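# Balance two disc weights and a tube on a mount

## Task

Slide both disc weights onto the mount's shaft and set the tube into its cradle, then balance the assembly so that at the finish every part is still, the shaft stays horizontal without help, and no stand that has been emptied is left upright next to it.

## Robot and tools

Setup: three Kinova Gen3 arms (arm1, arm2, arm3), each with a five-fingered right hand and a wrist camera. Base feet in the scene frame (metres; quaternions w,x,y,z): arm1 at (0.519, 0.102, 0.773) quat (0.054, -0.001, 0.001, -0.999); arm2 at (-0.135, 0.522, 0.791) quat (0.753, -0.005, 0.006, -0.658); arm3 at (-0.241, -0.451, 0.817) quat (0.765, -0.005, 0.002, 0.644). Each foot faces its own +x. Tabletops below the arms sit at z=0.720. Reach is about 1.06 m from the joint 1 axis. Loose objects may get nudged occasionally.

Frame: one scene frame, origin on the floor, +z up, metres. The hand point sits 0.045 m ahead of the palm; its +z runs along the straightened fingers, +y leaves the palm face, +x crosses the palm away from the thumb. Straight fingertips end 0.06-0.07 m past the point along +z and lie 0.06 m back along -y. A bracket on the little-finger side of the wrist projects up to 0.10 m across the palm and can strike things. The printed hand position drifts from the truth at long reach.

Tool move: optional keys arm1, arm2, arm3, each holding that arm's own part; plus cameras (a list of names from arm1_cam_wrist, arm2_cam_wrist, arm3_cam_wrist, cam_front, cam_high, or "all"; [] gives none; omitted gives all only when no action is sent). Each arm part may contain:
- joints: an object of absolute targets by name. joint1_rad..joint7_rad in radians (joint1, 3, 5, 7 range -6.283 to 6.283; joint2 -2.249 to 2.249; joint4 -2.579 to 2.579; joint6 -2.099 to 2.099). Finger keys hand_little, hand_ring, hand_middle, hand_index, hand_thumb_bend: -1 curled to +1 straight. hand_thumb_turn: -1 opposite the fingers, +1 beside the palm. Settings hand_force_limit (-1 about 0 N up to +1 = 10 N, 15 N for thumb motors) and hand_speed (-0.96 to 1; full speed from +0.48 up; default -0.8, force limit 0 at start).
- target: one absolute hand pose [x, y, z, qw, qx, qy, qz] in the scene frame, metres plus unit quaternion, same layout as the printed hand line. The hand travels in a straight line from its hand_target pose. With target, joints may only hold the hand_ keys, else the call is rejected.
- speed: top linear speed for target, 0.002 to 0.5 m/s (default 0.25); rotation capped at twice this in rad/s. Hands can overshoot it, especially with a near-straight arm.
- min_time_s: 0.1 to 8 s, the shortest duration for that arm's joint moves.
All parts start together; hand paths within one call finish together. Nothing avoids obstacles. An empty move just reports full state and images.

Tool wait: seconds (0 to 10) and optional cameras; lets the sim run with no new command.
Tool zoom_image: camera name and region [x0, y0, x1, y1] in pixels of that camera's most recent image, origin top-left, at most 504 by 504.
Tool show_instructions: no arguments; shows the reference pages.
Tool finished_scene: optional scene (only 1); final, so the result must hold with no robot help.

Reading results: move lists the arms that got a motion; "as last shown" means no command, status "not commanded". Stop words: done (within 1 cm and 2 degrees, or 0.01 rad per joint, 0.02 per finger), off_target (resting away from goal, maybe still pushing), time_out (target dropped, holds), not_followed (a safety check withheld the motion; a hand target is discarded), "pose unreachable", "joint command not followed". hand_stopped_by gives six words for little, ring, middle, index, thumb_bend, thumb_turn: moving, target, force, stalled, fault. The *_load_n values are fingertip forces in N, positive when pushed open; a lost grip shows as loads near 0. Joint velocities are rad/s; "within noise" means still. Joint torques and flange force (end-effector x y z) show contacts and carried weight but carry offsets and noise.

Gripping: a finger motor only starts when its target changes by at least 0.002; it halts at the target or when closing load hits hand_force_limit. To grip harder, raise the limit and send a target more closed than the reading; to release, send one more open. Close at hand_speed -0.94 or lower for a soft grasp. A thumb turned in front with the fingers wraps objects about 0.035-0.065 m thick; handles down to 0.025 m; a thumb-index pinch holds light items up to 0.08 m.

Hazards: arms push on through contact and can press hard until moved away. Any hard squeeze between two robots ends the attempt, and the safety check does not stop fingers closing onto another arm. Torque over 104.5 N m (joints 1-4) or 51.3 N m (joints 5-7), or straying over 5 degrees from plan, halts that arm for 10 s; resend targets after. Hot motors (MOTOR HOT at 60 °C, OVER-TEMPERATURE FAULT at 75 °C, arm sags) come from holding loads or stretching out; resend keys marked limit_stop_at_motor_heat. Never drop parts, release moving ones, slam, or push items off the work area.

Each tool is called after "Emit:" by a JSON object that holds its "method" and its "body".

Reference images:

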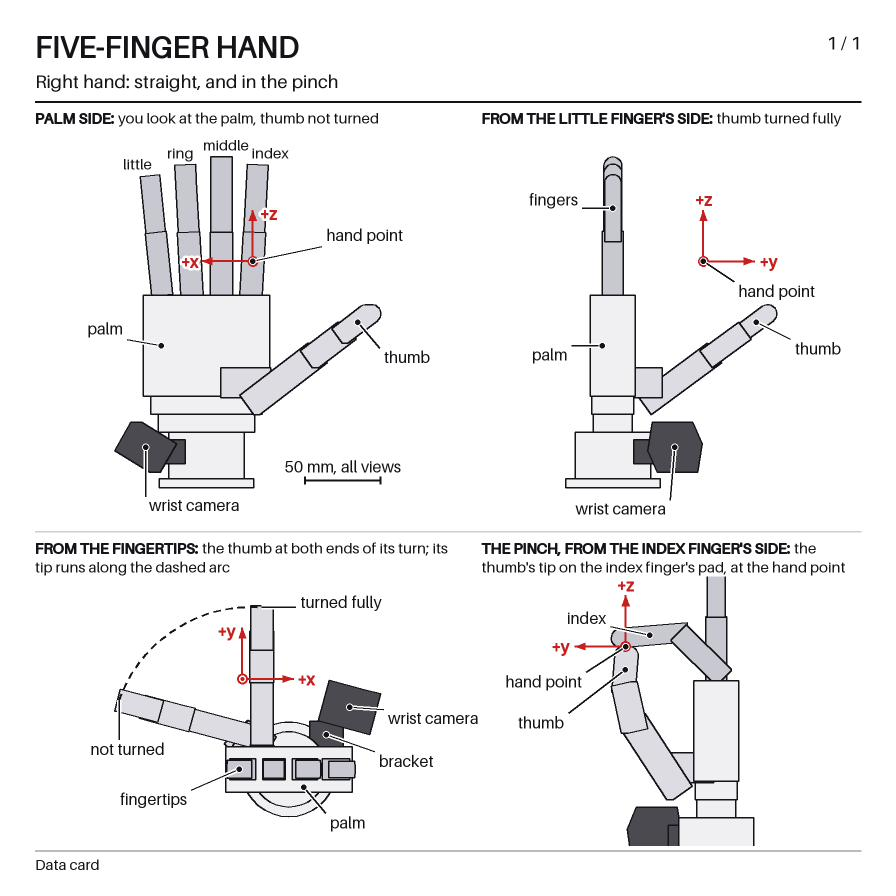

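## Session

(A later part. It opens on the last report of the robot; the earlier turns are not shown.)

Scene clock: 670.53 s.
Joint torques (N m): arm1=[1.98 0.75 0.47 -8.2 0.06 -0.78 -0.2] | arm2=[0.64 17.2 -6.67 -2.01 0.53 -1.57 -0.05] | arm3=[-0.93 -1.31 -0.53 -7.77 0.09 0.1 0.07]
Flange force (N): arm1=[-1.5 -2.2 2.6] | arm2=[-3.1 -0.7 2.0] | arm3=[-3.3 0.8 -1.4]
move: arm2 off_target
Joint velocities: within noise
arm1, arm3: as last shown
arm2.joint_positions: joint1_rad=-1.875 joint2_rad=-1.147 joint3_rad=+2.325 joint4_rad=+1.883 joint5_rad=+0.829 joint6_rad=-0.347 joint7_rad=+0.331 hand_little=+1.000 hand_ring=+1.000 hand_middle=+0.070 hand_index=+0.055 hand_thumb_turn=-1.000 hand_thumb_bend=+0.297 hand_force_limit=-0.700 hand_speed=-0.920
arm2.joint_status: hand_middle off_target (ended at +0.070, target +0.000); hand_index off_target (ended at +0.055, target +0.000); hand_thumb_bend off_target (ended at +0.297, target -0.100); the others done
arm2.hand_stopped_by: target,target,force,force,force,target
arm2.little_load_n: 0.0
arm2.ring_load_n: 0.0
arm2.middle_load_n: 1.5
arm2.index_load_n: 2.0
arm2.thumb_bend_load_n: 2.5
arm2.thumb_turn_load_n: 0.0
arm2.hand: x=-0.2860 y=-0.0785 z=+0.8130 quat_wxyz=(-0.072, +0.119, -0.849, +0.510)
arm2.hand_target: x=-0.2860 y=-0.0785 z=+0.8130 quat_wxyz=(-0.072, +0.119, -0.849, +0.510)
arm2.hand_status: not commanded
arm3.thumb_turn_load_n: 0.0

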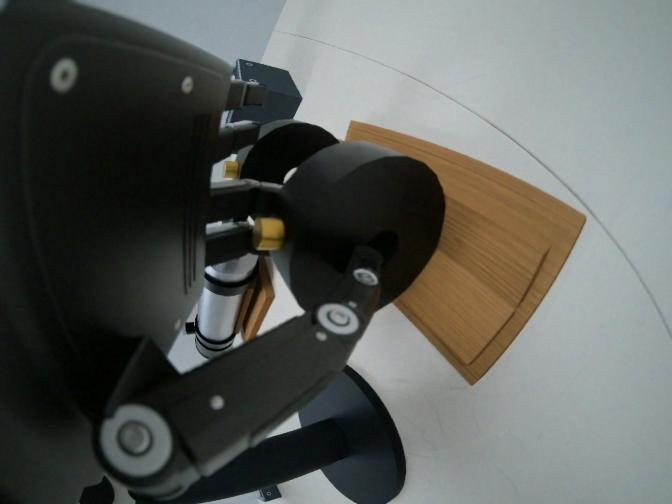

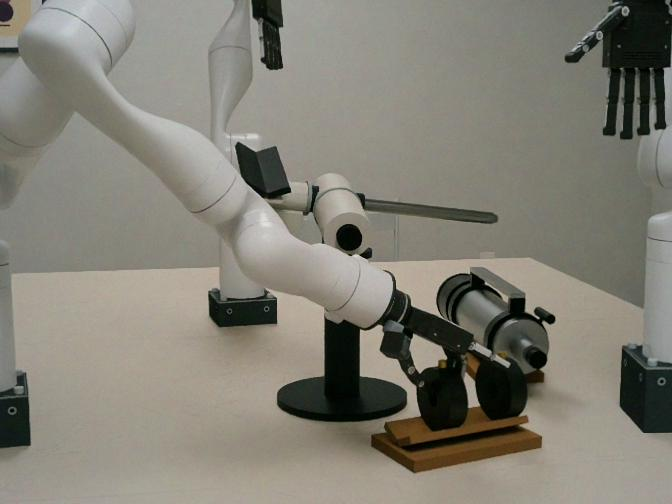

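Emit:
{"method": "move", "body": {"arm2": {"joints": {"hand_index": 0.45, "hand_middle": 0.45, "hand_thumb_bend": 0.6, "hand_speed": -0.5}}}}

Emit:
{"method": "move", "body": {"arm2": {"target": [-0.2888, -0.069, 0.819, 0.0717, -0.1193, 0.8486, -0.5102], "speed": 0.08}}}

Emit:
{"method": "move", "body": {"arm2": {"joints": {"hand_index": 0.0, "hand_middle": 0.0, "hand_thumb_bend": -0.2, "hand_force_limit": -0.7, "hand_speed": -0.92}}, "cameras": ["arm2_cam_wrist", "cam_front"]}}

Emit:
{"method": "zoom_image", "body": {"camera": "cam_front", "region": [360, 300, 560, 480]}}

Emit:
{"method": "zoom_image", "body": {"camera": "arm2_cam_wrist", "region": [220, 150, 520, 390]}}

Scene clock: 689.10 s.
Joint torques (N m): arm1=[2 0.76 0.45 -8.17 0.04 -0.81 -0.22] | arm2=[0.42 17.15 -6.81 -2.26 0.57 -1.68 -0.02] | arm3=[-0.92 -1.38 -0.56 -7.7 0.09 0.12 0.04]
Flange force (N): arm1=[-1.6 -2.3 2.4] | arm2=[-3.4 -0.6 1.0] | arm3=[-3.6 0.9 -1.6]
move: arm2 done
Joint velocities: within noise
arm1, arm3: as last shown
arm1.little_load_n: 0.5
arm2.joint_positions: joint1_rad=-1.875 joint2_rad=-1.147 joint3_rad=+2.325 joint4_rad=+1.883 joint5_rad=+0.829 joint6_rad=-0.347 joint7_rad=+0.331 hand_little=+1.000 hand_ring=+1.000 hand_middle=+0.450 hand_index=+0.450 hand_thumb_turn=-1.000 hand_thumb_bend=+0.600 hand_force_limit=-0.700 hand_speed=-0.500
arm2.joint_status: all done
arm2.hand_stopped_by: target,target,target,target,target,target
arm2.little_load_n: 0.0
arm2.ring_load_n: 0.0
arm2.middle_load_n: -0.5
arm2.index_load_n: 0.0
arm2.thumb_bend_load_n: 0.0
arm2.thumb_turn_load_n: 0.0
arm2.hand: x=-0.2860 y=-0.0785 z=+0.8130 quat_wxyz=(-0.072, +0.119, -0.849, +0.510)
arm2.hand_target: x=-0.2860 y=-0.0785 z=+0.8130 quat_wxyz=(-0.072, +0.119, -0.849, +0.510)
arm2.hand_status: not commanded
pictures: none

Scene clock: 690.07 s.
Joint torques (N m): arm1=[1.93 0.75 0.49 -8.17 0.06 -0.8 -0.21] | arm2=[0.38 16.86 -6.85 -2.24 0.54 -1.7 -0.01] | arm3=[-0.97 -1.33 -0.59 -7.87 0.08 0.1 0.04]
Flange force (N): arm1=[-1.5 -2.1 2.4] | arm2=[-3.4 -0.5 1.0] | arm3=[-3.4 0.6 -1.1]
move: arm2 done
Joint velocities: within noise
arm1.joint_positions: joint1_rad=+0.137 joint2_rad=-0.487 joint3_rad=-0.176 joint4_rad=+1.465 joint5_rad=-0.096 joint6_rad=+1.877 joint7_rad=-2.254 hand_little=+1.000 hand_ring=+1.000 hand_middle=+1.000 hand_index=+1.000 hand_thumb_turn=+1.000 hand_thumb_bend=+1.000 hand_force_limit=+0.000 hand_speed=-0.800
arm1.joint_status: not commanded
arm1.hand_stopped_by: target,target,target,target,target,target
arm1.little_load_n: 0.0
arm1.ring_load_n: 0.0
arm1.middle_load_n: 0.0
arm1.index_load_n: 0.0
arm1.thumb_bend_load_n: 0.0
arm1.thumb_turn_load_n: 0.0
arm1.hand: x=+0.3172 y=+0.0205 z=+1.3113 quat_wxyz=(-0.057, -0.959, +0.247, +0.127)
arm1.hand_target: x=+0.3172 y=+0.0205 z=+1.3113 quat_wxyz=(-0.057, -0.959, +0.247, +0.127)
arm1.hand_status: not commanded
arm2.joint_positions: joint1_rad=-1.848 joint2_rad=-1.133 joint3_rad=+2.314 joint4_rad=+1.907 joint5_rad=+0.840 joint6_rad=-0.343 joint7_rad=+0.327 hand_little=+1.000 hand_ring=+1.000 hand_middle=+0.450 hand_index=+0.450 hand_thumb_turn=-1.000 hand_thumb_bend=+0.600 hand_force_limit=-0.700 hand_speed=-0.500
arm2.joint_status: not commanded
arm2.hand_stopped_by: target,target,target,target,target,target
arm2.little_load_n: 0.0
arm2.ring_load_n: 0.0
arm2.middle_load_n: 0.0
arm2.index_load_n: 0.0
arm2.thumb_bend_load_n: 0.0
arm2.thumb_turn_load_n: 0.0
arm2.hand: x=-0.2888 y=-0.0690 z=+0.8190 quat_wxyz=(-0.072, +0.119, -0.849, +0.510)
arm2.hand_target: x=-0.2888 y=-0.0690 z=+0.8190 quat_wxyz=(-0.072, +0.119, -0.849, +0.510)
arm2.hand_status: done (0.000 m and 0.0 deg from the pose sent, 0.012 m and 0.0 deg at the start)
arm3: as last shown
arm3.thumb_bend_load_n: -0.5
pictures: none

Scene clock: 695.07 s.
Joint torques (N m): arm1=[2.02 0.75 0.45 -8.18 0.05 -0.82 -0.19] | arm2=[0.9 17.36 -6.84 -1.98 0.55 -1.71 -0.02] | arm3=[-0.96 -1.39 -0.62 -7.75 0.09 0.12 0.02]
Flange force (N): arm1=[-1.5 -2.2 2.4] | arm2=[-3.0 -0.1 3.4] | arm3=[-3.7 0.7 -1.4]
move: arm2 off_target
Joint velocities: within noise
arm1, arm3: as last shown
arm2.joint_positions: joint1_rad=-1.848 joint2_rad=-1.133 joint3_rad=+2.314 joint4_rad=+1.907 joint5_rad=+0.840 joint6_rad=-0.343 joint7_rad=+0.327 hand_little=+1.000 hand_ring=+1.000 hand_middle=+0.189 hand_index=+0.182 hand_thumb_turn=-1.000 hand_thumb_bend=+0.065 hand_force_limit=-0.700 hand_speed=-0.920
arm2.joint_status: hand_middle off_target (ended at +0.189, target +0.000); hand_index off_target (ended at +0.182, target +0.000); hand_thumb_bend off_target (ended at +0.065, target -0.200); the others done
arm2.hand_stopped_by: target,target,force,force,force,target
arm2.little_load_n: 0.0
arm2.ring_load_n: 0.0
arm2.middle_load_n: 1.5
arm2.index_load_n: 3.5
arm2.thumb_bend_load_n: 2.0
arm2.thumb_turn_load_n: 0.0
arm2.hand: x=-0.2888 y=-0.0690 z=+0.8190 quat_wxyz=(-0.072, +0.119, -0.849, +0.510)
arm2.hand_target: x=-0.2888 y=-0.0690 z=+0.8190 quat_wxyz=(-0.072, +0.119, -0.849, +0.510)
arm2.hand_status: not commanded
arm3.thumb_bend_load_n: 0.0

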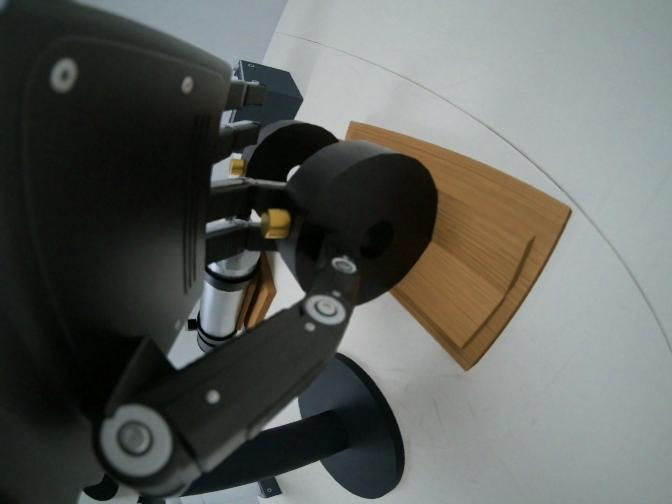

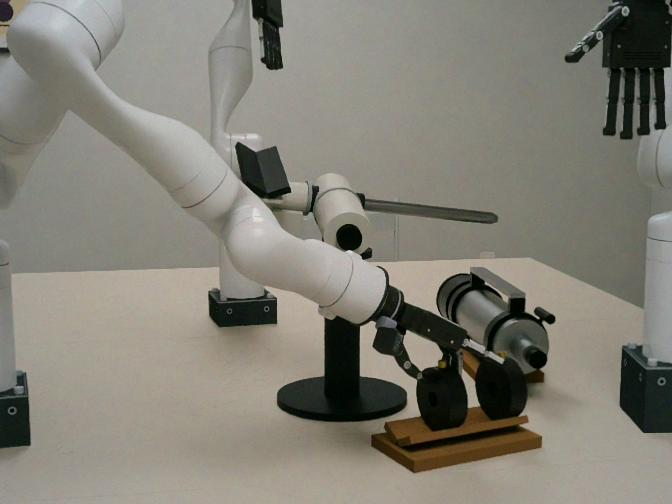

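Scaled by 2.520 from the camera's image (finer frame: 960x720).

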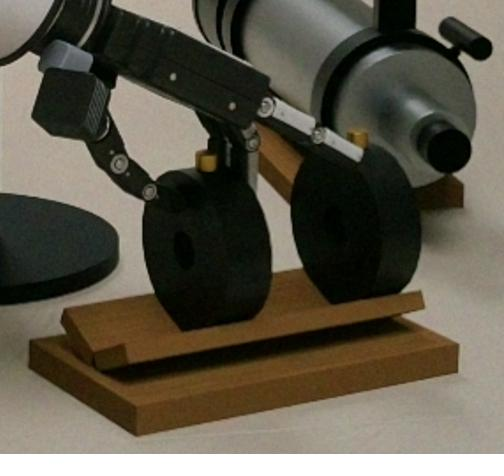

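Scaled by 1.680 from the camera's image (finer frame: 960x720).

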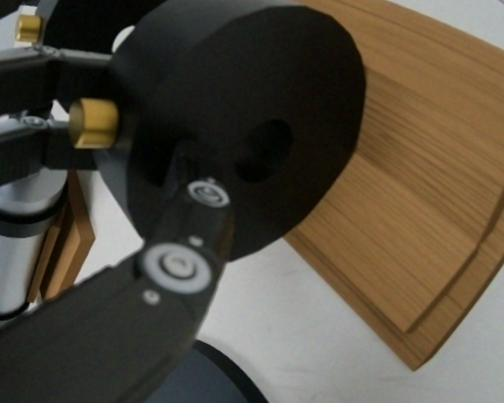

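Emit:
{"method": "move", "body": {"arm2": {"joints": {"hand_index": -0.05, "hand_middle": -0.05, "hand_thumb_bend": -0.25, "hand_force_limit": 0.2, "hand_speed": -0.92}}}}

Emit:
{"method": "move", "body": {"arm2": {"target": [-0.2888, -0.069, 0.87, 0.0717, -0.1193, 0.8486, -0.5102], "speed": 0.04}, "cameras": ["arm2_cam_wrist", "cam_front"]}}

Emit:
{"method": "zoom_image", "body": {"camera": "cam_front", "region": [360, 280, 560, 460]}}

Emit:
{"method": "zoom_image", "body": {"camera": "arm2_cam_wrist", "region": [220, 150, 520, 390]}}

Scene clock: 706.13 s.
Joint torques (N m): arm1=[1.97 0.76 0.47 -8.19 0.05 -0.8 -0.18] | arm2=[1.35 17.66 -6.64 -1.48 0.56 -1.45 -0.1] | arm3=[-0.97 -1.38 -0.58 -7.76 0.02 0.13 0.04]
Flange force (N): arm1=[-1.4 -2.1 2.5] | arm2=[-2.8 0.2 5.8] | arm3=[-3.7 0.7 -1.4]
move: arm2 off_target
Joint velocities: within noise
arm1: as last shown
arm1.thumb_bend_load_n: -0.5
arm2.joint_positions: joint1_rad=-1.848 joint2_rad=-1.133 joint3_rad=+2.314 joint4_rad=+1.907 joint5_rad=+0.840 joint6_rad=-0.343 joint7_rad=+0.327 hand_little=+1.000 hand_ring=+1.000 hand_middle=+0.162 hand_index=+0.169 hand_thumb_turn=-1.000 hand_thumb_bend=+0.021 hand_force_limit=+0.200 hand_speed=-0.920
arm2.joint_status: hand_middle off_target (ended at +0.162, target -0.050); hand_index off_target (ended at +0.169, target -0.050); hand_thumb_bend off_target (ended at +0.021, target -0.250); the others done
arm2.hand_stopped_by: target,target,force,force,force,target
arm2.little_load_n: 0.0
arm2.ring_load_n: 0.0
arm2.middle_load_n: 7.0
arm2.index_load_n: 6.5
arm2.thumb_bend_load_n: 9.0
arm2.thumb_turn_load_n: 0.5
arm2.hand: x=-0.2888 y=-0.0690 z=+0.8190 quat_wxyz=(-0.072, +0.119, -0.849, +0.510)
arm2.hand_target: x=-0.2888 y=-0.0690 z=+0.8190 quat_wxyz=(-0.072, +0.119, -0.849, +0.510)
arm2.hand_status: not commanded
arm3.joint_positions: joint1_rad=-0.816 joint2_rad=-0.431 joint3_rad=-0.057 joint4_rad=+1.875 joint5_rad=-0.021 joint6_rad=+1.687 joint7_rad=-2.270 hand_little=+1.000 hand_ring=+1.000 hand_middle=+1.000 hand_index=+1.000 hand_thumb_turn=+1.000 hand_thumb_bend=+1.000 hand_force_limit=+0.000 hand_speed=-0.800
arm3.joint_status: not commanded
arm3.hand_stopped_by: target,target,target,target,target,target
arm3.little_load_n: 0.0
arm3.ring_load_n: -0.5
arm3.middle_load_n: 0.0
arm3.index_load_n: 0.0
arm3.thumb_bend_load_n: 0.0
arm3.thumb_turn_load_n: 0.0
arm3.hand: x=-0.3800 y=-0.3000 z=+1.2000 quat_wxyz=(+0.000, +0.707, -0.707, +0.000)
arm3.hand_target: x=-0.3800 y=-0.3000 z=+1.2000 quat_wxyz=(+0.000, +0.707, -0.707, +0.000)
arm3.hand_status: not commanded
pictures: none

Scene clock: 707.90 s.
Joint torques (N m): arm1=[2 0.74 0.47 -8.2 0.05 -0.8 -0.19] | arm2=[0.4 16.11 -6.95 -3.18 0.38 -1.72 -0.01] | arm3=[-0.96 -1.38 -0.46 -7.73 0.1 0.14 0.05]
Flange force (N): arm1=[-1.5 -2.2 2.5] | arm2=[-3.8 -0.1 1.3] | arm3=[-3.4 1.2 -1.4]
move: arm2 done
Joint velocities: within noise
arm1, arm3: as last shown
arm1.thumb_bend_load_n: 0.0
arm2.joint_positions: joint1_rad=-1.797 joint2_rad=-1.045 joint3_rad=+2.215 joint4_rad=+1.920 joint5_rad=+0.844 joint6_rad=-0.248 joint7_rad=+0.258 hand_little=+1.000 hand_ring=+1.000 hand_middle=+0.162 hand_index=+0.168 hand_thumb_turn=-1.000 hand_thumb_bend=+0.019 hand_force_limit=+0.200 hand_speed=-0.920
arm2.joint_status: not commanded
arm2.hand_stopped_by: target,target,force,force,force,target
arm2.little_load_n: 0.0
arm2.ring_load_n: -0.5
arm2.middle_load_n: 0.0
arm2.index_load_n: 0.0
arm2.thumb_bend_load_n: 0.0
arm2.thumb_turn_load_n: 0.0
arm2.hand: x=-0.2888 y=-0.0690 z=+0.8700 quat_wxyz=(-0.072, +0.119, -0.849, +0.510)
arm2.hand_target: x=-0.2888 y=-0.0690 z=+0.8700 quat_wxyz=(-0.072, +0.119, -0.849, +0.510)
arm2.hand_status: done (0.000 m and 0.0 deg from the pose sent, 0.051 m and 0.0 deg at the start)
arm3.ring_load_n: 0.0

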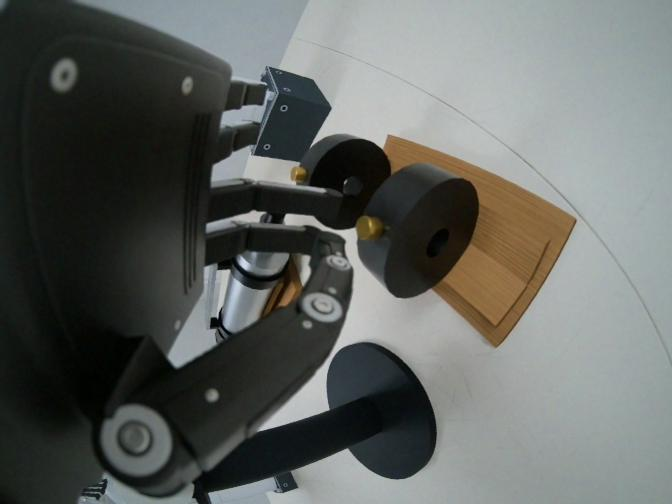

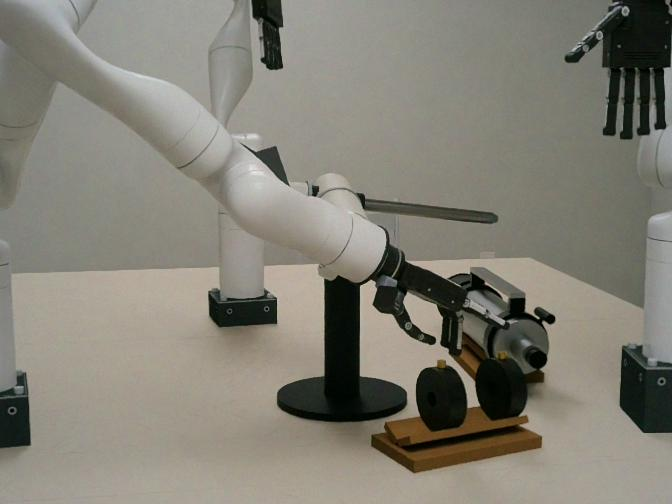

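Scaled by 2.520 from the camera's image (finer frame: 960x720).

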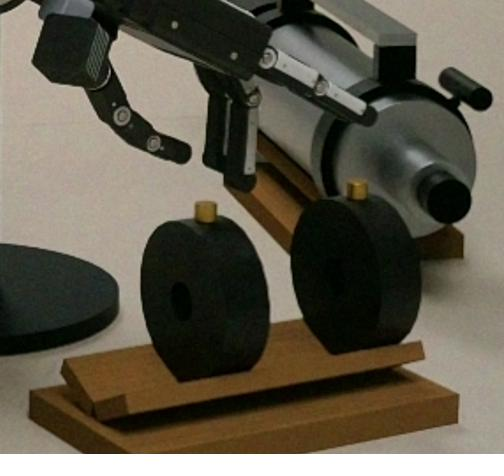

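Scaled by 1.680 from the camera's image (finer frame: 960x720).

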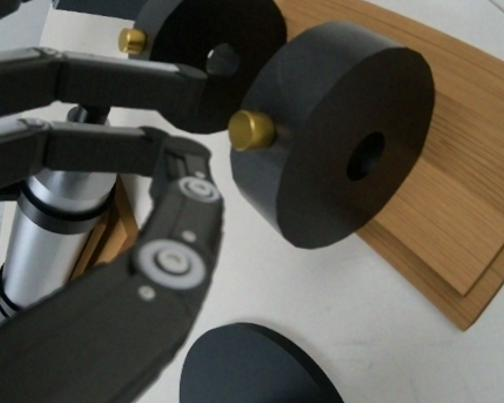

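Emit:
{"method": "move", "body": {"arm2": {"joints": {"hand_index": 0.45, "hand_middle": 0.45, "hand_thumb_bend": 0.6, "hand_speed": -0.4}}}}

Emit:
{"method": "move", "body": {"arm2": {"target": [-0.2888, -0.069, 0.817, 0.0717, -0.1193, 0.8486, -0.5102], "speed": 0.1}}}

Emit:
{"method": "move", "body": {"arm2": {"joints": {"hand_index": -0.2, "hand_middle": -0.2, "hand_thumb_bend": -0.4, "hand_force_limit": 0.8, "hand_speed": -0.88}}}}

Emit:
{"method": "move", "body": {"arm2": {"target": [-0.2888, -0.069, 0.821, 0.0717, -0.1193, 0.8486, -0.5102], "speed": 0.02}, "cameras": ["arm2_cam_wrist", "cam_front"]}}

Emit:
{"method": "zoom_image", "body": {"camera": "cam_front", "region": [360, 280, 560, 460]}}

Scene clock: 797.43 s.
Joint torques (N m): arm1=[1.95 0.74 0.5 -8.19 0.05 -0.76 -0.2] | arm2=[0.52 16.16 -6.88 -3.21 0.43 -1.79 -0.04] | arm3=[-0.94 -1.41 -0.57 -7.82 0.1 0.17 0.04]
Flange force (N): arm1=[-1.5 -2.0 2.7] | arm2=[-3.7 -0.2 1.5] | arm3=[-3.6 0.9 -1.1]
move: arm2 done
Joint velocities: within noise
arm1, arm3: as last shown
arm1.index_load_n: -0.5
arm2.joint_positions: joint1_rad=-1.797 joint2_rad=-1.045 joint3_rad=+2.215 joint4_rad=+1.919 joint5_rad=+0.844 joint6_rad=-0.248 joint7_rad=+0.258 hand_little=+1.000 hand_ring=+1.000 hand_middle=+0.450 hand_index=+0.450 hand_thumb_turn=-1.000 hand_thumb_bend=+0.600 hand_force_limit=+0.200 hand_speed=-0.400
arm2.joint_status: all done
arm2.hand_stopped_by: target,target,target,target,target,target
arm2.little_load_n: 0.0
arm2.ring_load_n: 0.0
arm2.middle_load_n: 0.0
arm2.index_load_n: 0.0
arm2.thumb_bend_load_n: -0.5
arm2.thumb_turn_load_n: 0.0
arm2.hand: x=-0.2888 y=-0.0690 z=+0.8700 quat_wxyz=(-0.072, +0.119, -0.849, +0.510)
arm2.hand_target: x=-0.2888 y=-0.0690 z=+0.8700 quat_wxyz=(-0.072, +0.119, -0.849, +0.510)
arm2.hand_status: not commanded
pictures: none

Scene clock: 798.50 s.
Joint torques (N m): arm1=[1.96 0.77 0.43 -8.19 0.05 -0.79 -0.21] | arm2=[0.35 16.84 -6.74 -2.19 0.54 -1.66 -0.03] | arm3=[-1.02 -1.37 -0.48 -7.67 0.08 0.17 -0.02]
Flange force (N): arm1=[-1.6 -2.3 2.6] | arm2=[-3.2 -0.6 0.8] | arm3=[-3.6 1.0 -1.5]
move: arm2 done
Joint velocities: within noise
arm1, arm3: as last shown
arm1.index_load_n: 0.0
arm2.joint_positions: joint1_rad=-1.850 joint2_rad=-1.137 joint3_rad=+2.317 joint4_rad=+1.906 joint5_rad=+0.840 joint6_rad=-0.346 joint7_rad=+0.329 hand_little=+1.000 hand_ring=+1.000 hand_middle=+0.450 hand_index=+0.450 hand_thumb_turn=-1.000 hand_thumb_bend=+0.600 hand_force_limit=+0.200 hand_speed=-0.400
arm2.joint_status: not commanded
arm2.hand_stopped_by: target,target,target,target,target,target
arm2.little_load_n: 0.0
arm2.ring_load_n: 0.0
arm2.middle_load_n: 0.0
arm2.index_load_n: 0.0
arm2.thumb_bend_load_n: 0.0
arm2.thumb_turn_load_n: 0.0
arm2.hand: x=-0.2888 y=-0.0690 z=+0.8170 quat_wxyz=(-0.072, +0.119, -0.849, +0.510)
arm2.hand_target: x=-0.2888 y=-0.0690 z=+0.8170 quat_wxyz=(-0.072, +0.119, -0.849, +0.510)
arm2.hand_status: done (0.000 m and 0.0 deg from the pose sent, 0.053 m and 0.0 deg at the start)
pictures: none

Scene clock: 802.73 s.
Joint torques (N m): arm1=[1.97 0.71 0.5 -8.16 0.03 -0.82 -0.22] | arm2=[1.25 15.86 -4.81 -1.17 0.43 -0.51 -0.03] | arm3=[-0.96 -1.32 -0.51 -7.76 0.08 0.08 0.08]
Flange force (N): arm1=[-1.6 -2.1 2.3] | arm2=[-3.3 -3.7 2.5] | arm3=[-3.2 0.9 -1.5]
move: arm2 off_target
Joint velocities: within noise
arm1, arm3: as last shown
arm2.joint_positions: joint1_rad=-1.850 joint2_rad=-1.137 joint3_rad=+2.317 joint4_rad=+1.906 joint5_rad=+0.840 joint6_rad=-0.346 joint7_rad=+0.329 hand_little=+1.000 hand_ring=+1.000 hand_middle=-0.014 hand_index=-0.038 hand_thumb_turn=-1.000 hand_thumb_bend=+0.339 hand_force_limit=+0.800 hand_speed=-0.880
arm2.joint_status: hand_middle off_target (ended at -0.014, target -0.200); hand_index off_target (ended at -0.038, target -0.200); hand_thumb_bend off_target (ended at +0.339, target -0.400); the others done
arm2.hand_stopped_by: target,target,force,force,force,target
arm2.little_load_n: 0.0
arm2.ring_load_n: 0.0
arm2.middle_load_n: 9.5
arm2.index_load_n: 10.5
arm2.thumb_bend_load_n: 13.5
arm2.thumb_turn_load_n: 0.0
arm2.hand: x=-0.2888 y=-0.0690 z=+0.8170 quat_wxyz=(-0.072, +0.119, -0.849, +0.510)
arm2.hand_target: x=-0.2888 y=-0.0690 z=+0.8170 quat_wxyz=(-0.072, +0.119, -0.849, +0.510)
arm2.hand_status: not commanded
arm3.ring_load_n: -0.5
pictures: none

Scene clock: 803.70 s.
Joint torques (N m): arm1=[1.98 0.78 0.45 -8.2 0.04 -0.77 -0.21] | arm2=[0.73 19.54 -9.38 -2.72 0.64 -3.05 -0.18] | arm3=[-1 -1.36 -0.63 -7.8 0.1 0.11 0.02]
Flange force (N): arm1=[-1.5 -2.3 2.7] | arm2=[-2.7 5.2 6.1] | arm3=[-3.6 0.6 -1.3]
move: arm2 done
Joint velocities: within noise
arm1, arm3: as last shown
arm1.thumb_bend_load_n: -0.5
arm2.joint_positions: joint1_rad=-1.846 joint2_rad=-1.129 joint3_rad=+2.311 joint4_rad=+1.908 joint5_rad=+0.840 joint6_rad=-0.340 joint7_rad=+0.324 hand_little=+1.000 hand_ring=+1.000 hand_middle=-0.014 hand_index=-0.038 hand_thumb_turn=-1.000 hand_thumb_bend=+0.339 hand_force_limit=+0.800 hand_speed=-0.880
arm2.joint_status: not commanded
arm2.hand_stopped_by: target,target,force,force,force,target
arm2.little_load_n: 0.0
arm2.ring_load_n: 0.0
arm2.middle_load_n: 7.0
arm2.index_load_n: 8.0
arm2.thumb_bend_load_n: 13.5
arm2.thumb_turn_load_n: 0.0
arm2.hand: x=-0.2888 y=-0.0690 z=+0.8210 quat_wxyz=(-0.072, +0.119, -0.849, +0.510)
arm2.hand_target: x=-0.2888 y=-0.0690 z=+0.8210 quat_wxyz=(-0.072, +0.119, -0.849, +0.510)
arm2.hand_status: done (0.000 m and 0.0 deg from the pose sent, 0.004 m and 0.0 deg at the start)
arm3.ring_load_n: 0.0

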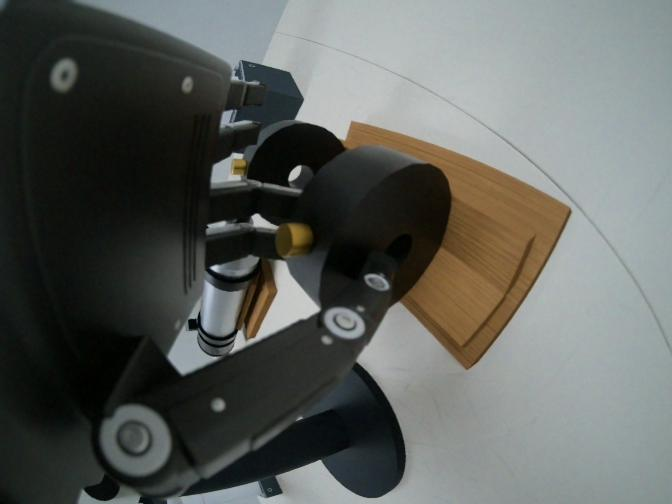

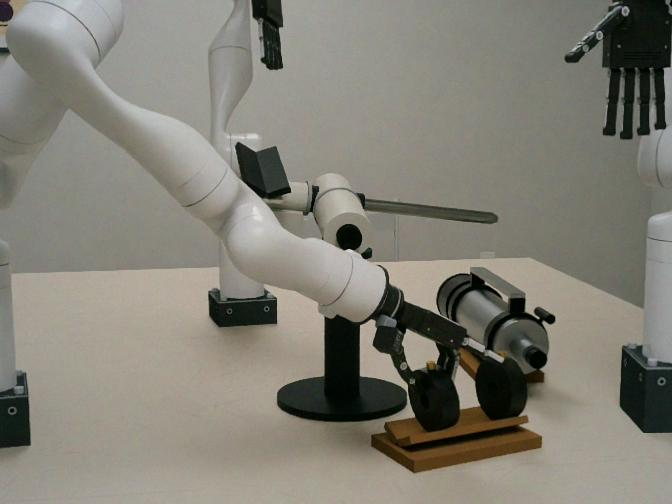

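Scaled by 2.520 from the camera's image (finer frame: 960x720).

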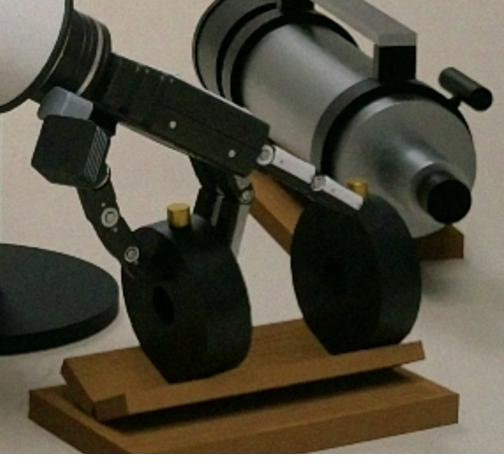

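Emit:
{"method": "move", "body": {"arm2": {"target": [-0.2888, -0.069, 0.831, 0.0717, -0.1193, 0.8486, -0.5102], "speed": 0.02}, "cameras": ["arm2_cam_wrist", "cam_front"]}}

Emit:
{"method": "zoom_image", "body": {"camera": "cam_front", "region": [360, 280, 560, 460]}}

Scene clock: 812.77 s.
Joint torques (N m): arm1=[1.96 0.75 0.48 -8.2 0.05 -0.8 -0.19] | arm2=[0.96 19.42 -9.32 -3.48 0.53 -3.15 -0.16] | arm3=[-1.01 -1.32 -0.62 -7.76 0.1 0.16 0.02]
Flange force (N): arm1=[-1.4 -2.1 2.5] | arm2=[-3.8 5.4 5.6] | arm3=[-3.6 0.6 -1.3]
move: arm2 done
Joint velocities: within noise
arm1.joint_positions: joint1_rad=+0.137 joint2_rad=-0.487 joint3_rad=-0.176 joint4_rad=+1.465 joint5_rad=-0.096 joint6_rad=+1.877 joint7_rad=-2.254 hand_little=+1.000 hand_ring=+1.000 hand_middle=+1.000 hand_index=+1.000 hand_thumb_turn=+1.000 hand_thumb_bend=+1.000 hand_force_limit=+0.000 hand_speed=-0.800
arm1.joint_status: not commanded
arm1.hand_stopped_by: target,target,target,target,target,target
arm1.little_load_n: 0.0
arm1.ring_load_n: 0.0
arm1.middle_load_n: 0.0
arm1.index_load_n: 0.0
arm1.thumb_bend_load_n: 0.0
arm1.thumb_turn_load_n: 0.0
arm1.hand: x=+0.3172 y=+0.0205 z=+1.3113 quat_wxyz=(-0.057, -0.959, +0.247, +0.127)
arm1.hand_target: x=+0.3172 y=+0.0205 z=+1.3113 quat_wxyz=(-0.057, -0.959, +0.247, +0.127)
arm1.hand_status: not commanded
arm2.joint_positions: joint1_rad=-1.837 joint2_rad=-1.111 joint3_rad=+2.294 joint4_rad=+1.911 joint5_rad=+0.840 joint6_rad=-0.323 joint7_rad=+0.311 hand_little=+1.000 hand_ring=+1.000 hand_middle=-0.014 hand_index=-0.038 hand_thumb_turn=-1.000 hand_thumb_bend=+0.339 hand_force_limit=+0.800 hand_speed=-0.880
arm2.joint_status: not commanded
arm2.hand_stopped_by: target,target,force,force,force,target
arm2.little_load_n: 0.0
arm2.ring_load_n: 0.0
arm2.middle_load_n: 7.0
arm2.index_load_n: 7.5
arm2.thumb_bend_load_n: 13.0
arm2.thumb_turn_load_n: 0.0
arm2.hand: x=-0.2888 y=-0.0690 z=+0.8310 quat_wxyz=(-0.072, +0.119, -0.849, +0.510)
arm2.hand_target: x=-0.2888 y=-0.0690 z=+0.8310 quat_wxyz=(-0.072, +0.119, -0.849, +0.510)
arm2.hand_status: done (0.000 m and 0.0 deg from the pose sent, 0.010 m and 0.0 deg at the start)
arm3: as last shown

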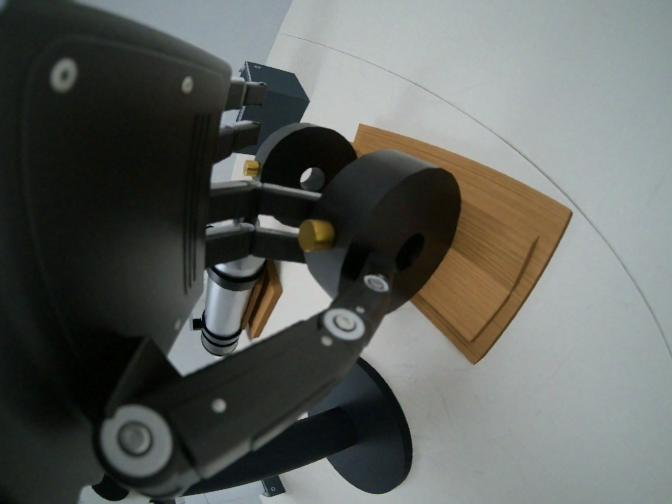

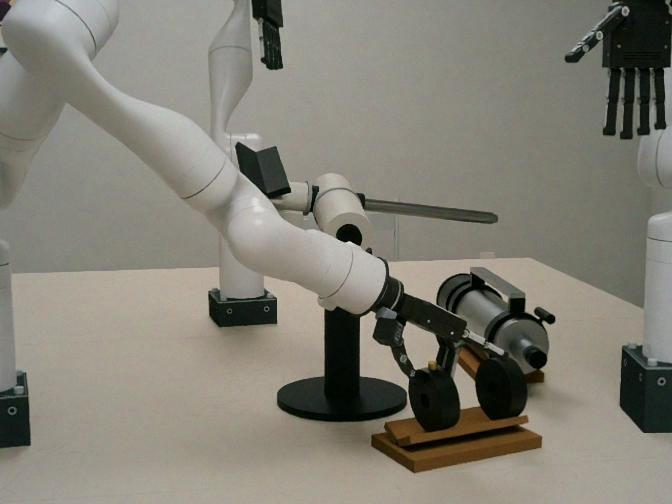

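Scaled by 2.520 from the camera's image (finer frame: 960x720).

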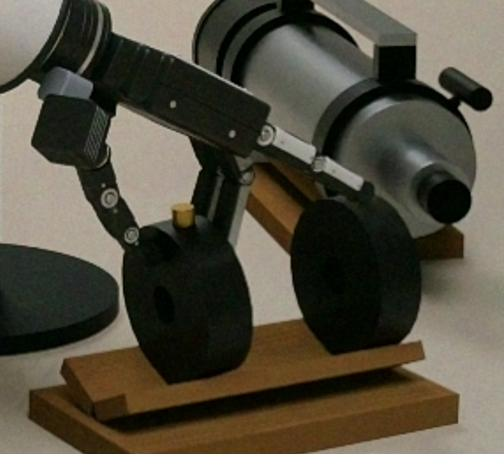

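Emit:
{"method": "move", "body": {"arm2": {"target": [-0.2888, -0.069, 0.819, 0.0717, -0.1193, 0.8486, -0.5102], "speed": 0.02}}}

Emit:
{"method": "move", "body": {"arm2": {"joints": {"hand_index": 0.17, "hand_middle": 0.17, "hand_thumb_bend": 0.08, "hand_force_limit": 0.3, "hand_speed": -0.88}}, "cameras": ["arm2_cam_wrist", "cam_front"]}}

Emit:
{"method": "zoom_image", "body": {"camera": "cam_front", "region": [360, 280, 560, 460]}}

Scene clock: 966.17 s.
Joint torques (N m): arm1=[2 0.73 0.48 -8.15 0.05 -0.81 -0.18] | arm2=[2.25 12.57 -0.08 0.45 0.3 2.09 0.25] | arm3=[-0.91 -1.41 -0.57 -7.78 0.04 0.1 0.04]
Flange force (N): arm1=[-1.5 -2.1 2.3] | arm2=[-3.7 -12.5 0.9] | arm3=[-3.6 0.8 -1.4]
move: arm2 done
Joint velocities: within noise
arm1, arm3: as last shown
arm2.joint_positions: joint1_rad=-1.848 joint2_rad=-1.133 joint3_rad=+2.314 joint4_rad=+1.907 joint5_rad=+0.840 joint6_rad=-0.343 joint7_rad=+0.327 hand_little=+1.000 hand_ring=+1.000 hand_middle=-0.014 hand_index=-0.038 hand_thumb_turn=-1.000 hand_thumb_bend=+0.339 hand_force_limit=+0.800 hand_speed=-0.880
arm2.joint_status: not commanded
arm2.hand_stopped_by: target,target,force,force,force,target
arm2.little_load_n: 0.0
arm2.ring_load_n: 0.0
arm2.middle_load_n: 9.0
arm2.index_load_n: 11.0
arm2.thumb_bend_load_n: 9.5
arm2.thumb_turn_load_n: 0.0
arm2.hand: x=-0.2888 y=-0.0690 z=+0.8190 quat_wxyz=(-0.072, +0.119, -0.849, +0.510)
arm2.hand_target: x=-0.2888 y=-0.0690 z=+0.8190 quat_wxyz=(-0.072, +0.119, -0.849, +0.510)
arm2.hand_status: done (0.000 m and 0.0 deg from the pose sent, 0.012 m and 0.0 deg at the start)
pictures: none

Scene clock: 968.13 s.
Joint torques (N m): arm1=[1.96 0.75 0.47 -8.21 0.05 -0.78 -0.19] | arm2=[-0.27 17.73 -8.48 -2.91 0.56 -2.65 -0.08] | arm3=[-1 -1.36 -0.41 -7.69 0.07 0.08 0.06]
Flange force (N): arm1=[-1.5 -2.2 2.7] | arm2=[-2.9 2.2 0.3] | arm3=[-3.2 1.2 -1.7]
move: arm2 done
Joint velocities: within noise
arm1: as last shown
arm1.index_load_n: 0.5
arm2.joint_positions: joint1_rad=-1.848 joint2_rad=-1.133 joint3_rad=+2.314 joint4_rad=+1.907 joint5_rad=+0.840 joint6_rad=-0.343 joint7_rad=+0.327 hand_little=+1.000 hand_ring=+1.000 hand_middle=+0.170 hand_index=+0.170 hand_thumb_turn=-1.000 hand_thumb_bend=+0.084 hand_force_limit=+0.300 hand_speed=-0.880
arm2.joint_status: all done
arm2.hand_stopped_by: target,target,target,target,target,target
arm2.little_load_n: 0.0
arm2.ring_load_n: 0.0
arm2.middle_load_n: 1.5
arm2.index_load_n: 0.0
arm2.thumb_bend_load_n: 6.5
arm2.thumb_turn_load_n: 0.5
arm2.hand: x=-0.2888 y=-0.0690 z=+0.8190 quat_wxyz=(-0.072, +0.119, -0.849, +0.510)
arm2.hand_target: x=-0.2888 y=-0.0690 z=+0.8190 quat_wxyz=(-0.072, +0.119, -0.849, +0.510)
arm2.hand_status: not commanded
arm3.joint_positions: joint1_rad=-0.816 joint2_rad=-0.431 joint3_rad=-0.057 joint4_rad=+1.875 joint5_rad=-0.021 joint6_rad=+1.687 joint7_rad=-2.270 hand_little=+1.000 hand_ring=+1.000 hand_middle=+1.000 hand_index=+1.000 hand_thumb_turn=+1.000 hand_thumb_bend=+1.000 hand_force_limit=+0.000 hand_speed=-0.800
arm3.joint_status: not commanded
arm3.hand_stopped_by: target,target,target,target,target,target
arm3.little_load_n: 0.0
arm3.ring_load_n: 0.0
arm3.middle_load_n: 0.0
arm3.index_load_n: 0.0
arm3.thumb_bend_load_n: 0.0
arm3.thumb_turn_load_n: 0.0
arm3.hand: x=-0.3800 y=-0.3000 z=+1.2000 quat_wxyz=(+0.000, +0.707, -0.707, +0.000)
arm3.hand_target: x=-0.3800 y=-0.3000 z=+1.2000 quat_wxyz=(+0.000, +0.707, -0.707, +0.000)
arm3.hand_status: not commanded

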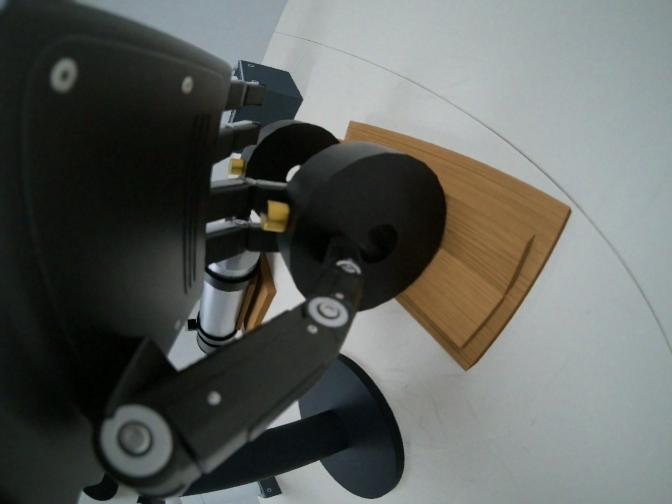

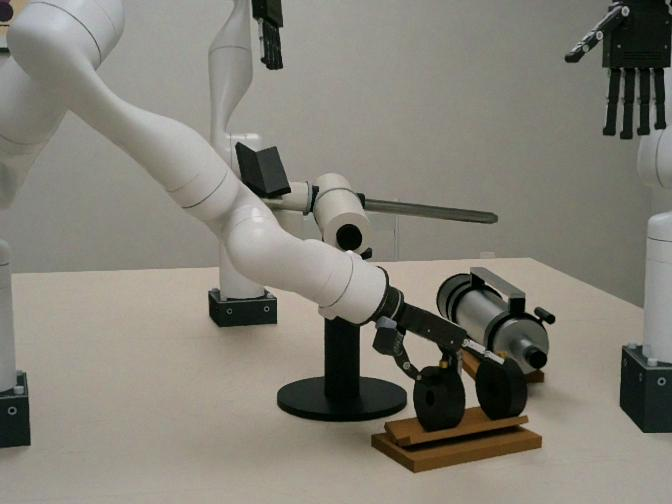

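Scaled by 2.520 from the camera's image (finer frame: 960x720).

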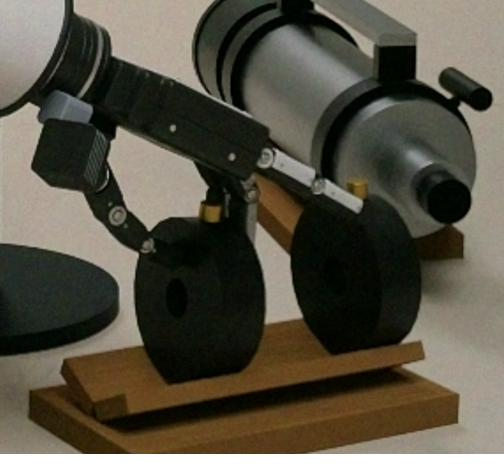

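Emit:
{"method": "move", "body": {"arm2": {"joints": {"hand_index": 0.5, "hand_middle": 0.5, "hand_thumb_bend": 0.6, "hand_speed": -0.7}}}}

Emit:
{"method": "move", "body": {"arm2": {"target": [-0.30, -0.06, 0.93, 0.0717, -0.1193, 0.8486, -0.5102], "speed": 0.1, "joints": {"hand_index": 1, "hand_middle": 1, "hand_thumb_bend": 1, "hand_speed": -0.3}}}}

Emit:
{"method": "move", "body": {"arm2": {"target": [-0.32, 0.11, 0.92, 0.0717, -0.1193, 0.8486, -0.5102], "speed": 0.2}, "arm3": {"target": [-0.36, -0.17, 1.0, 0, 0.7071, -0.7071, 0], "speed": 0.2}, "cameras": ["arm2_cam_wrist", "arm3_cam_wrist", "cam_front", "cam_high"]}}

Emit:
{"method": "zoom_image", "body": {"camera": "arm2_cam_wrist", "region": [320, 150, 620, 390]}}

Emit:
{"method": "zoom_image", "body": {"camera": "cam_front", "region": [360, 340, 560, 480]}}

Emit:
{"method": "zoom_image", "body": {"camera": "arm3_cam_wrist", "region": [220, 90, 440, 270]}}

Scene clock: 1175.83 s.
Joint torques (N m): arm1=[1.95 0.76 0.45 -8.19 0.06 -0.79 -0.21] | arm2=[0.42 16.9 -6.78 -2.28 0.51 -1.7 0] | arm3=[-0.95 -1.34 -0.57 -7.75 0.04 0.14 0.02]
Flange force (N): arm1=[-1.5 -2.3 2.5] | arm2=[-3.2 -0.5 1.0] | arm3=[-3.6 0.7 -1.4]
move: arm2 done
Joint velocities: within noise
arm1, arm3: as last shown
arm1.index_load_n: 0.0
arm2.joint_positions: joint1_rad=-1.848 joint2_rad=-1.133 joint3_rad=+2.314 joint4_rad=+1.907 joint5_rad=+0.840 joint6_rad=-0.343 joint7_rad=+0.327 hand_little=+1.000 hand_ring=+1.000 hand_middle=+0.500 hand_index=+0.500 hand_thumb_turn=-1.000 hand_thumb_bend=+0.600 hand_force_limit=+0.300 hand_speed=-0.700
arm2.joint_status: all done
arm2.hand_stopped_by: target,target,target,target,target,target
arm2.little_load_n: 0.0
arm2.ring_load_n: 0.0
arm2.middle_load_n: 0.0
arm2.index_load_n: -0.5
arm2.thumb_bend_load_n: 0.0
arm2.thumb_turn_load_n: 0.0
arm2.hand: x=-0.2888 y=-0.0690 z=+0.8190 quat_wxyz=(-0.072, +0.119, -0.849, +0.510)
arm2.hand_target: x=-0.2888 y=-0.0690 z=+0.8190 quat_wxyz=(-0.072, +0.119, -0.849, +0.510)
arm2.hand_status: not commanded
arm3.thumb_bend_load_n: -0.5
pictures: none

Scene clock: 1177.50 s.
Joint torques (N m): arm1=[1.99 0.72 0.45 -8.19 0.07 -0.78 -0.19] | arm2=[0.44 15.04 -7.48 -4.01 0.31 -1.75 -0.02] | arm3=[-0.93 -1.41 -0.56 -7.7 0.02 0.14 0.1]
Flange force (N): arm1=[-1.6 -2.2 2.6] | arm2=[-4.1 0.3 2.1] | arm3=[-3.6 1.0 -1.5]
move: arm2 done
Joint velocities: within noise
arm1, arm3: as last shown
arm2.joint_positions: joint1_rad=-1.666 joint2_rad=-0.999 joint3_rad=+2.013 joint4_rad=+1.910 joint5_rad=+0.896 joint6_rad=-0.064 joint7_rad=+0.178 hand_little=+1.000 hand_ring=+1.000 hand_middle=+1.000 hand_index=+1.000 hand_thumb_turn=-1.000 hand_thumb_bend=+1.000 hand_force_limit=+0.300 hand_speed=-0.300
arm2.joint_status: all done
arm2.hand_stopped_by: target,target,target,target,target,target
arm2.little_load_n: 0.0
arm2.ring_load_n: 0.0
arm2.middle_load_n: 0.0
arm2.index_load_n: 0.0
arm2.thumb_bend_load_n: 0.0
arm2.thumb_turn_load_n: 0.0
arm2.hand: x=-0.3000 y=-0.0600 z=+0.9300 quat_wxyz=(-0.072, +0.119, -0.849, +0.510)
arm2.hand_target: x=-0.3000 y=-0.0600 z=+0.9300 quat_wxyz=(-0.072, +0.119, -0.849, +0.510)
arm2.hand_status: done (0.000 m and 0.0 deg from the pose sent, 0.112 m and 0.0 deg at the start)
arm3.thumb_bend_load_n: 0.0
pictures: none

Scene clock: 1179.37 s.
Joint torques (N m): arm1=[1.94 0.75 0.46 -8.21 0.04 -0.8 -0.21] | arm2=[0.24 11.54 -7.03 -2.2 0.27 -1.75 -0.02] | arm3=[-1 -7.5 -0.61 -5.87 0.04 0.09 0.06]
Flange force (N): arm1=[-1.5 -2.2 2.6] | arm2=[-3.5 -0.7 4.1] | arm3=[-5.2 -1.8 2.0]
move: arm2 done; arm3 done
Joint velocities: within noise
arm1: as last shown
arm1.middle_load_n: 0.5
arm2.joint_positions: joint1_rad=-1.154 joint2_rad=-1.094 joint3_rad=+1.790 joint4_rad=+2.247 joint5_rad=+1.042 joint6_rad=+0.031 joint7_rad=+0.250 hand_little=+1.000 hand_ring=+1.000 hand_middle=+1.000 hand_index=+1.000 hand_thumb_turn=-1.000 hand_thumb_bend=+1.000 hand_force_limit=+0.300 hand_speed=-0.300
arm2.joint_status: not commanded
arm2.hand_stopped_by: target,target,target,target,target,target
arm2.little_load_n: 0.0
arm2.ring_load_n: 0.0
arm2.middle_load_n: 0.0
arm2.index_load_n: 0.0
arm2.thumb_bend_load_n: 0.0
arm2.thumb_turn_load_n: 0.0
arm2.hand: x=-0.3200 y=+0.1100 z=+0.9200 quat_wxyz=(-0.072, +0.119, -0.849, +0.510)
arm2.hand_target: x=-0.3200 y=+0.1100 z=+0.9200 quat_wxyz=(-0.072, +0.119, -0.849, +0.510)
arm2.hand_status: done (0.000 m and 0.0 deg from the pose sent, 0.171 m and 0.0 deg at the start)
arm3.joint_positions: joint1_rad=-0.749 joint2_rad=+0.008 joint3_rad=+0.255 joint4_rad=+2.242 joint5_rad=-0.003 joint6_rad=+0.881 joint7_rad=-1.891 hand_little=+1.000 hand_ring=+1.000 hand_middle=+1.000 hand_index=+1.000 hand_thumb_turn=+1.000 hand_thumb_bend=+1.000 hand_force_limit=+0.000 hand_speed=-0.800
arm3.joint_status: not commanded
arm3.hand_stopped_by: target,target,target,target,target,target
arm3.little_load_n: 0.0
arm3.ring_load_n: 0.0
arm3.middle_load_n: 0.0
arm3.index_load_n: 0.0
arm3.thumb_bend_load_n: 0.0
arm3.thumb_turn_load_n: 0.0
arm3.hand: x=-0.3600 y=-0.1700 z=+1.0000 quat_wxyz=(+0.000, +0.707, -0.707, +0.000)
arm3.hand_target: x=-0.3600 y=-0.1700 z=+1.0000 quat_wxyz=(+0.000, +0.707, -0.707, +0.000)
arm3.hand_status: done (0.000 m and 0.0 deg from the pose sent, 0.239 m and 0.0 deg at the start)

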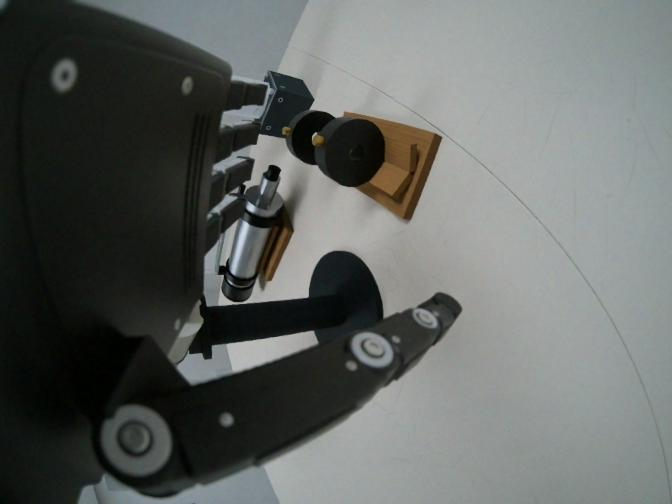

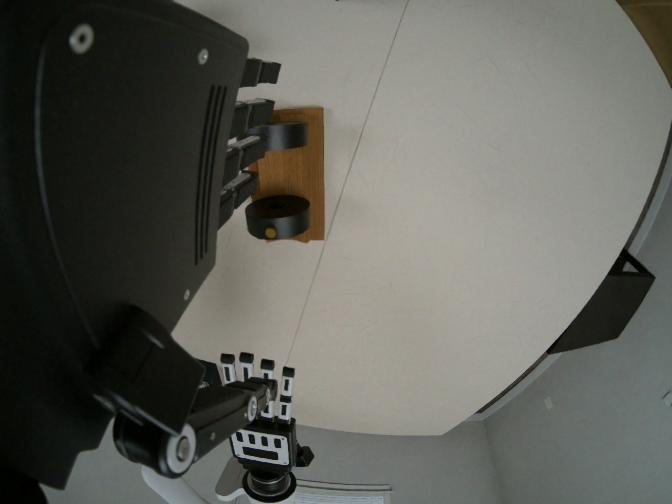

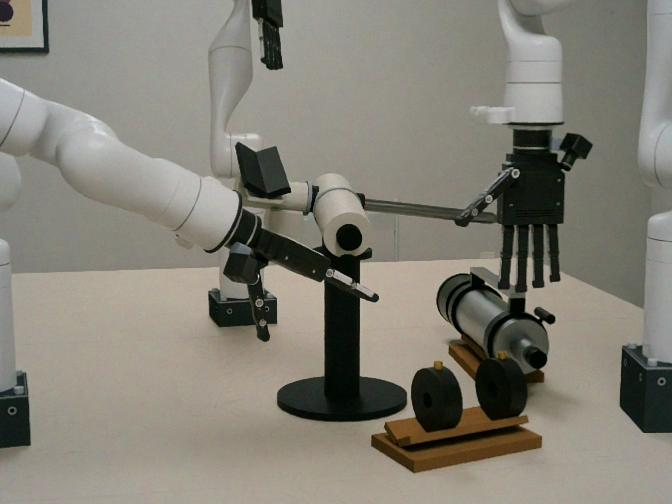

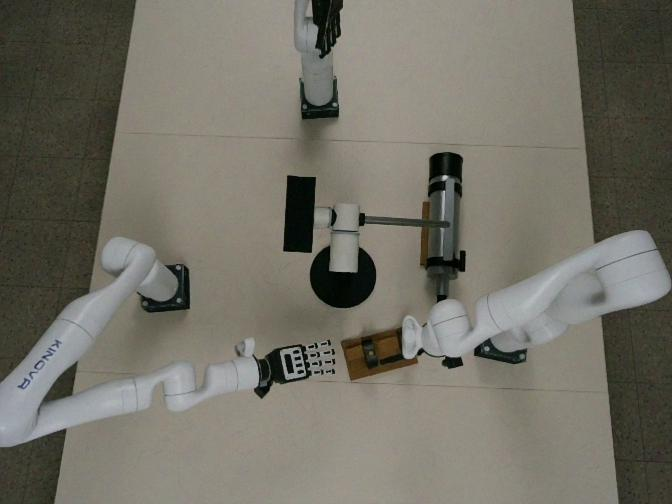

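Scaled by 1.680 from the camera's image (finer frame: 960x720).

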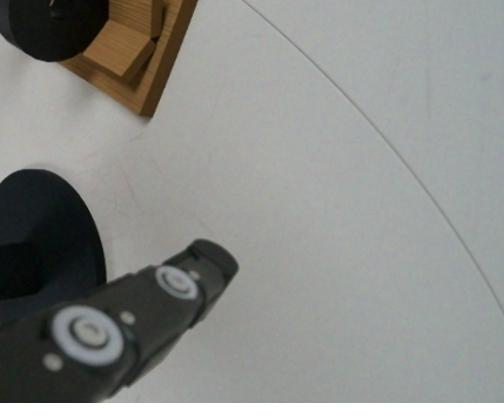

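Scaled by 2.520 from the camera's image (finer frame: 960x720).

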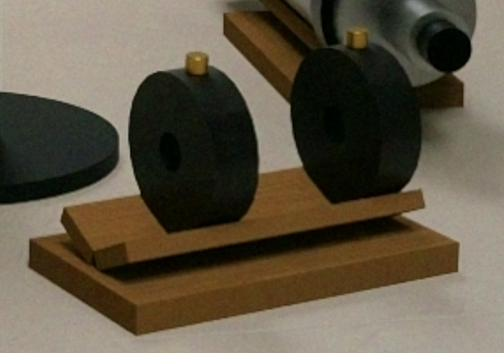

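Scaled by 2.291 from the camera's image (finer frame: 960x720).

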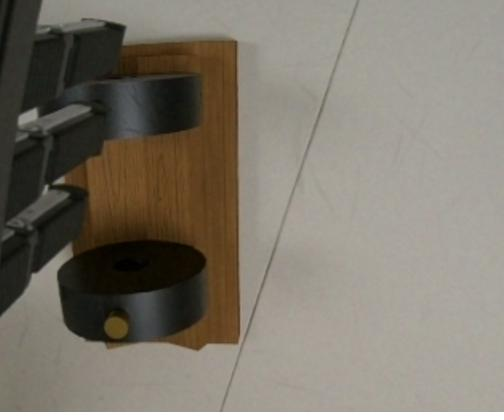

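Emit:
{"method": "zoom_image", "body": {"camera": "arm2_cam_wrist", "region": [270, 90, 460, 230]}}

Scaled by 2.653 from the camera's image (finer frame: 960x720).

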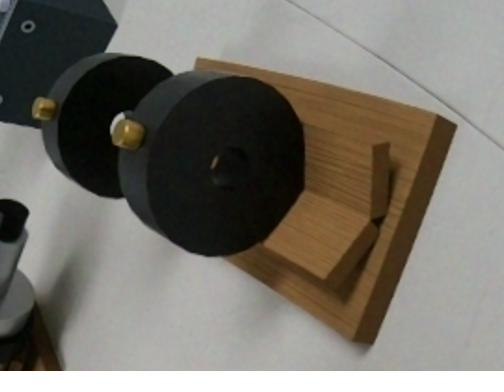

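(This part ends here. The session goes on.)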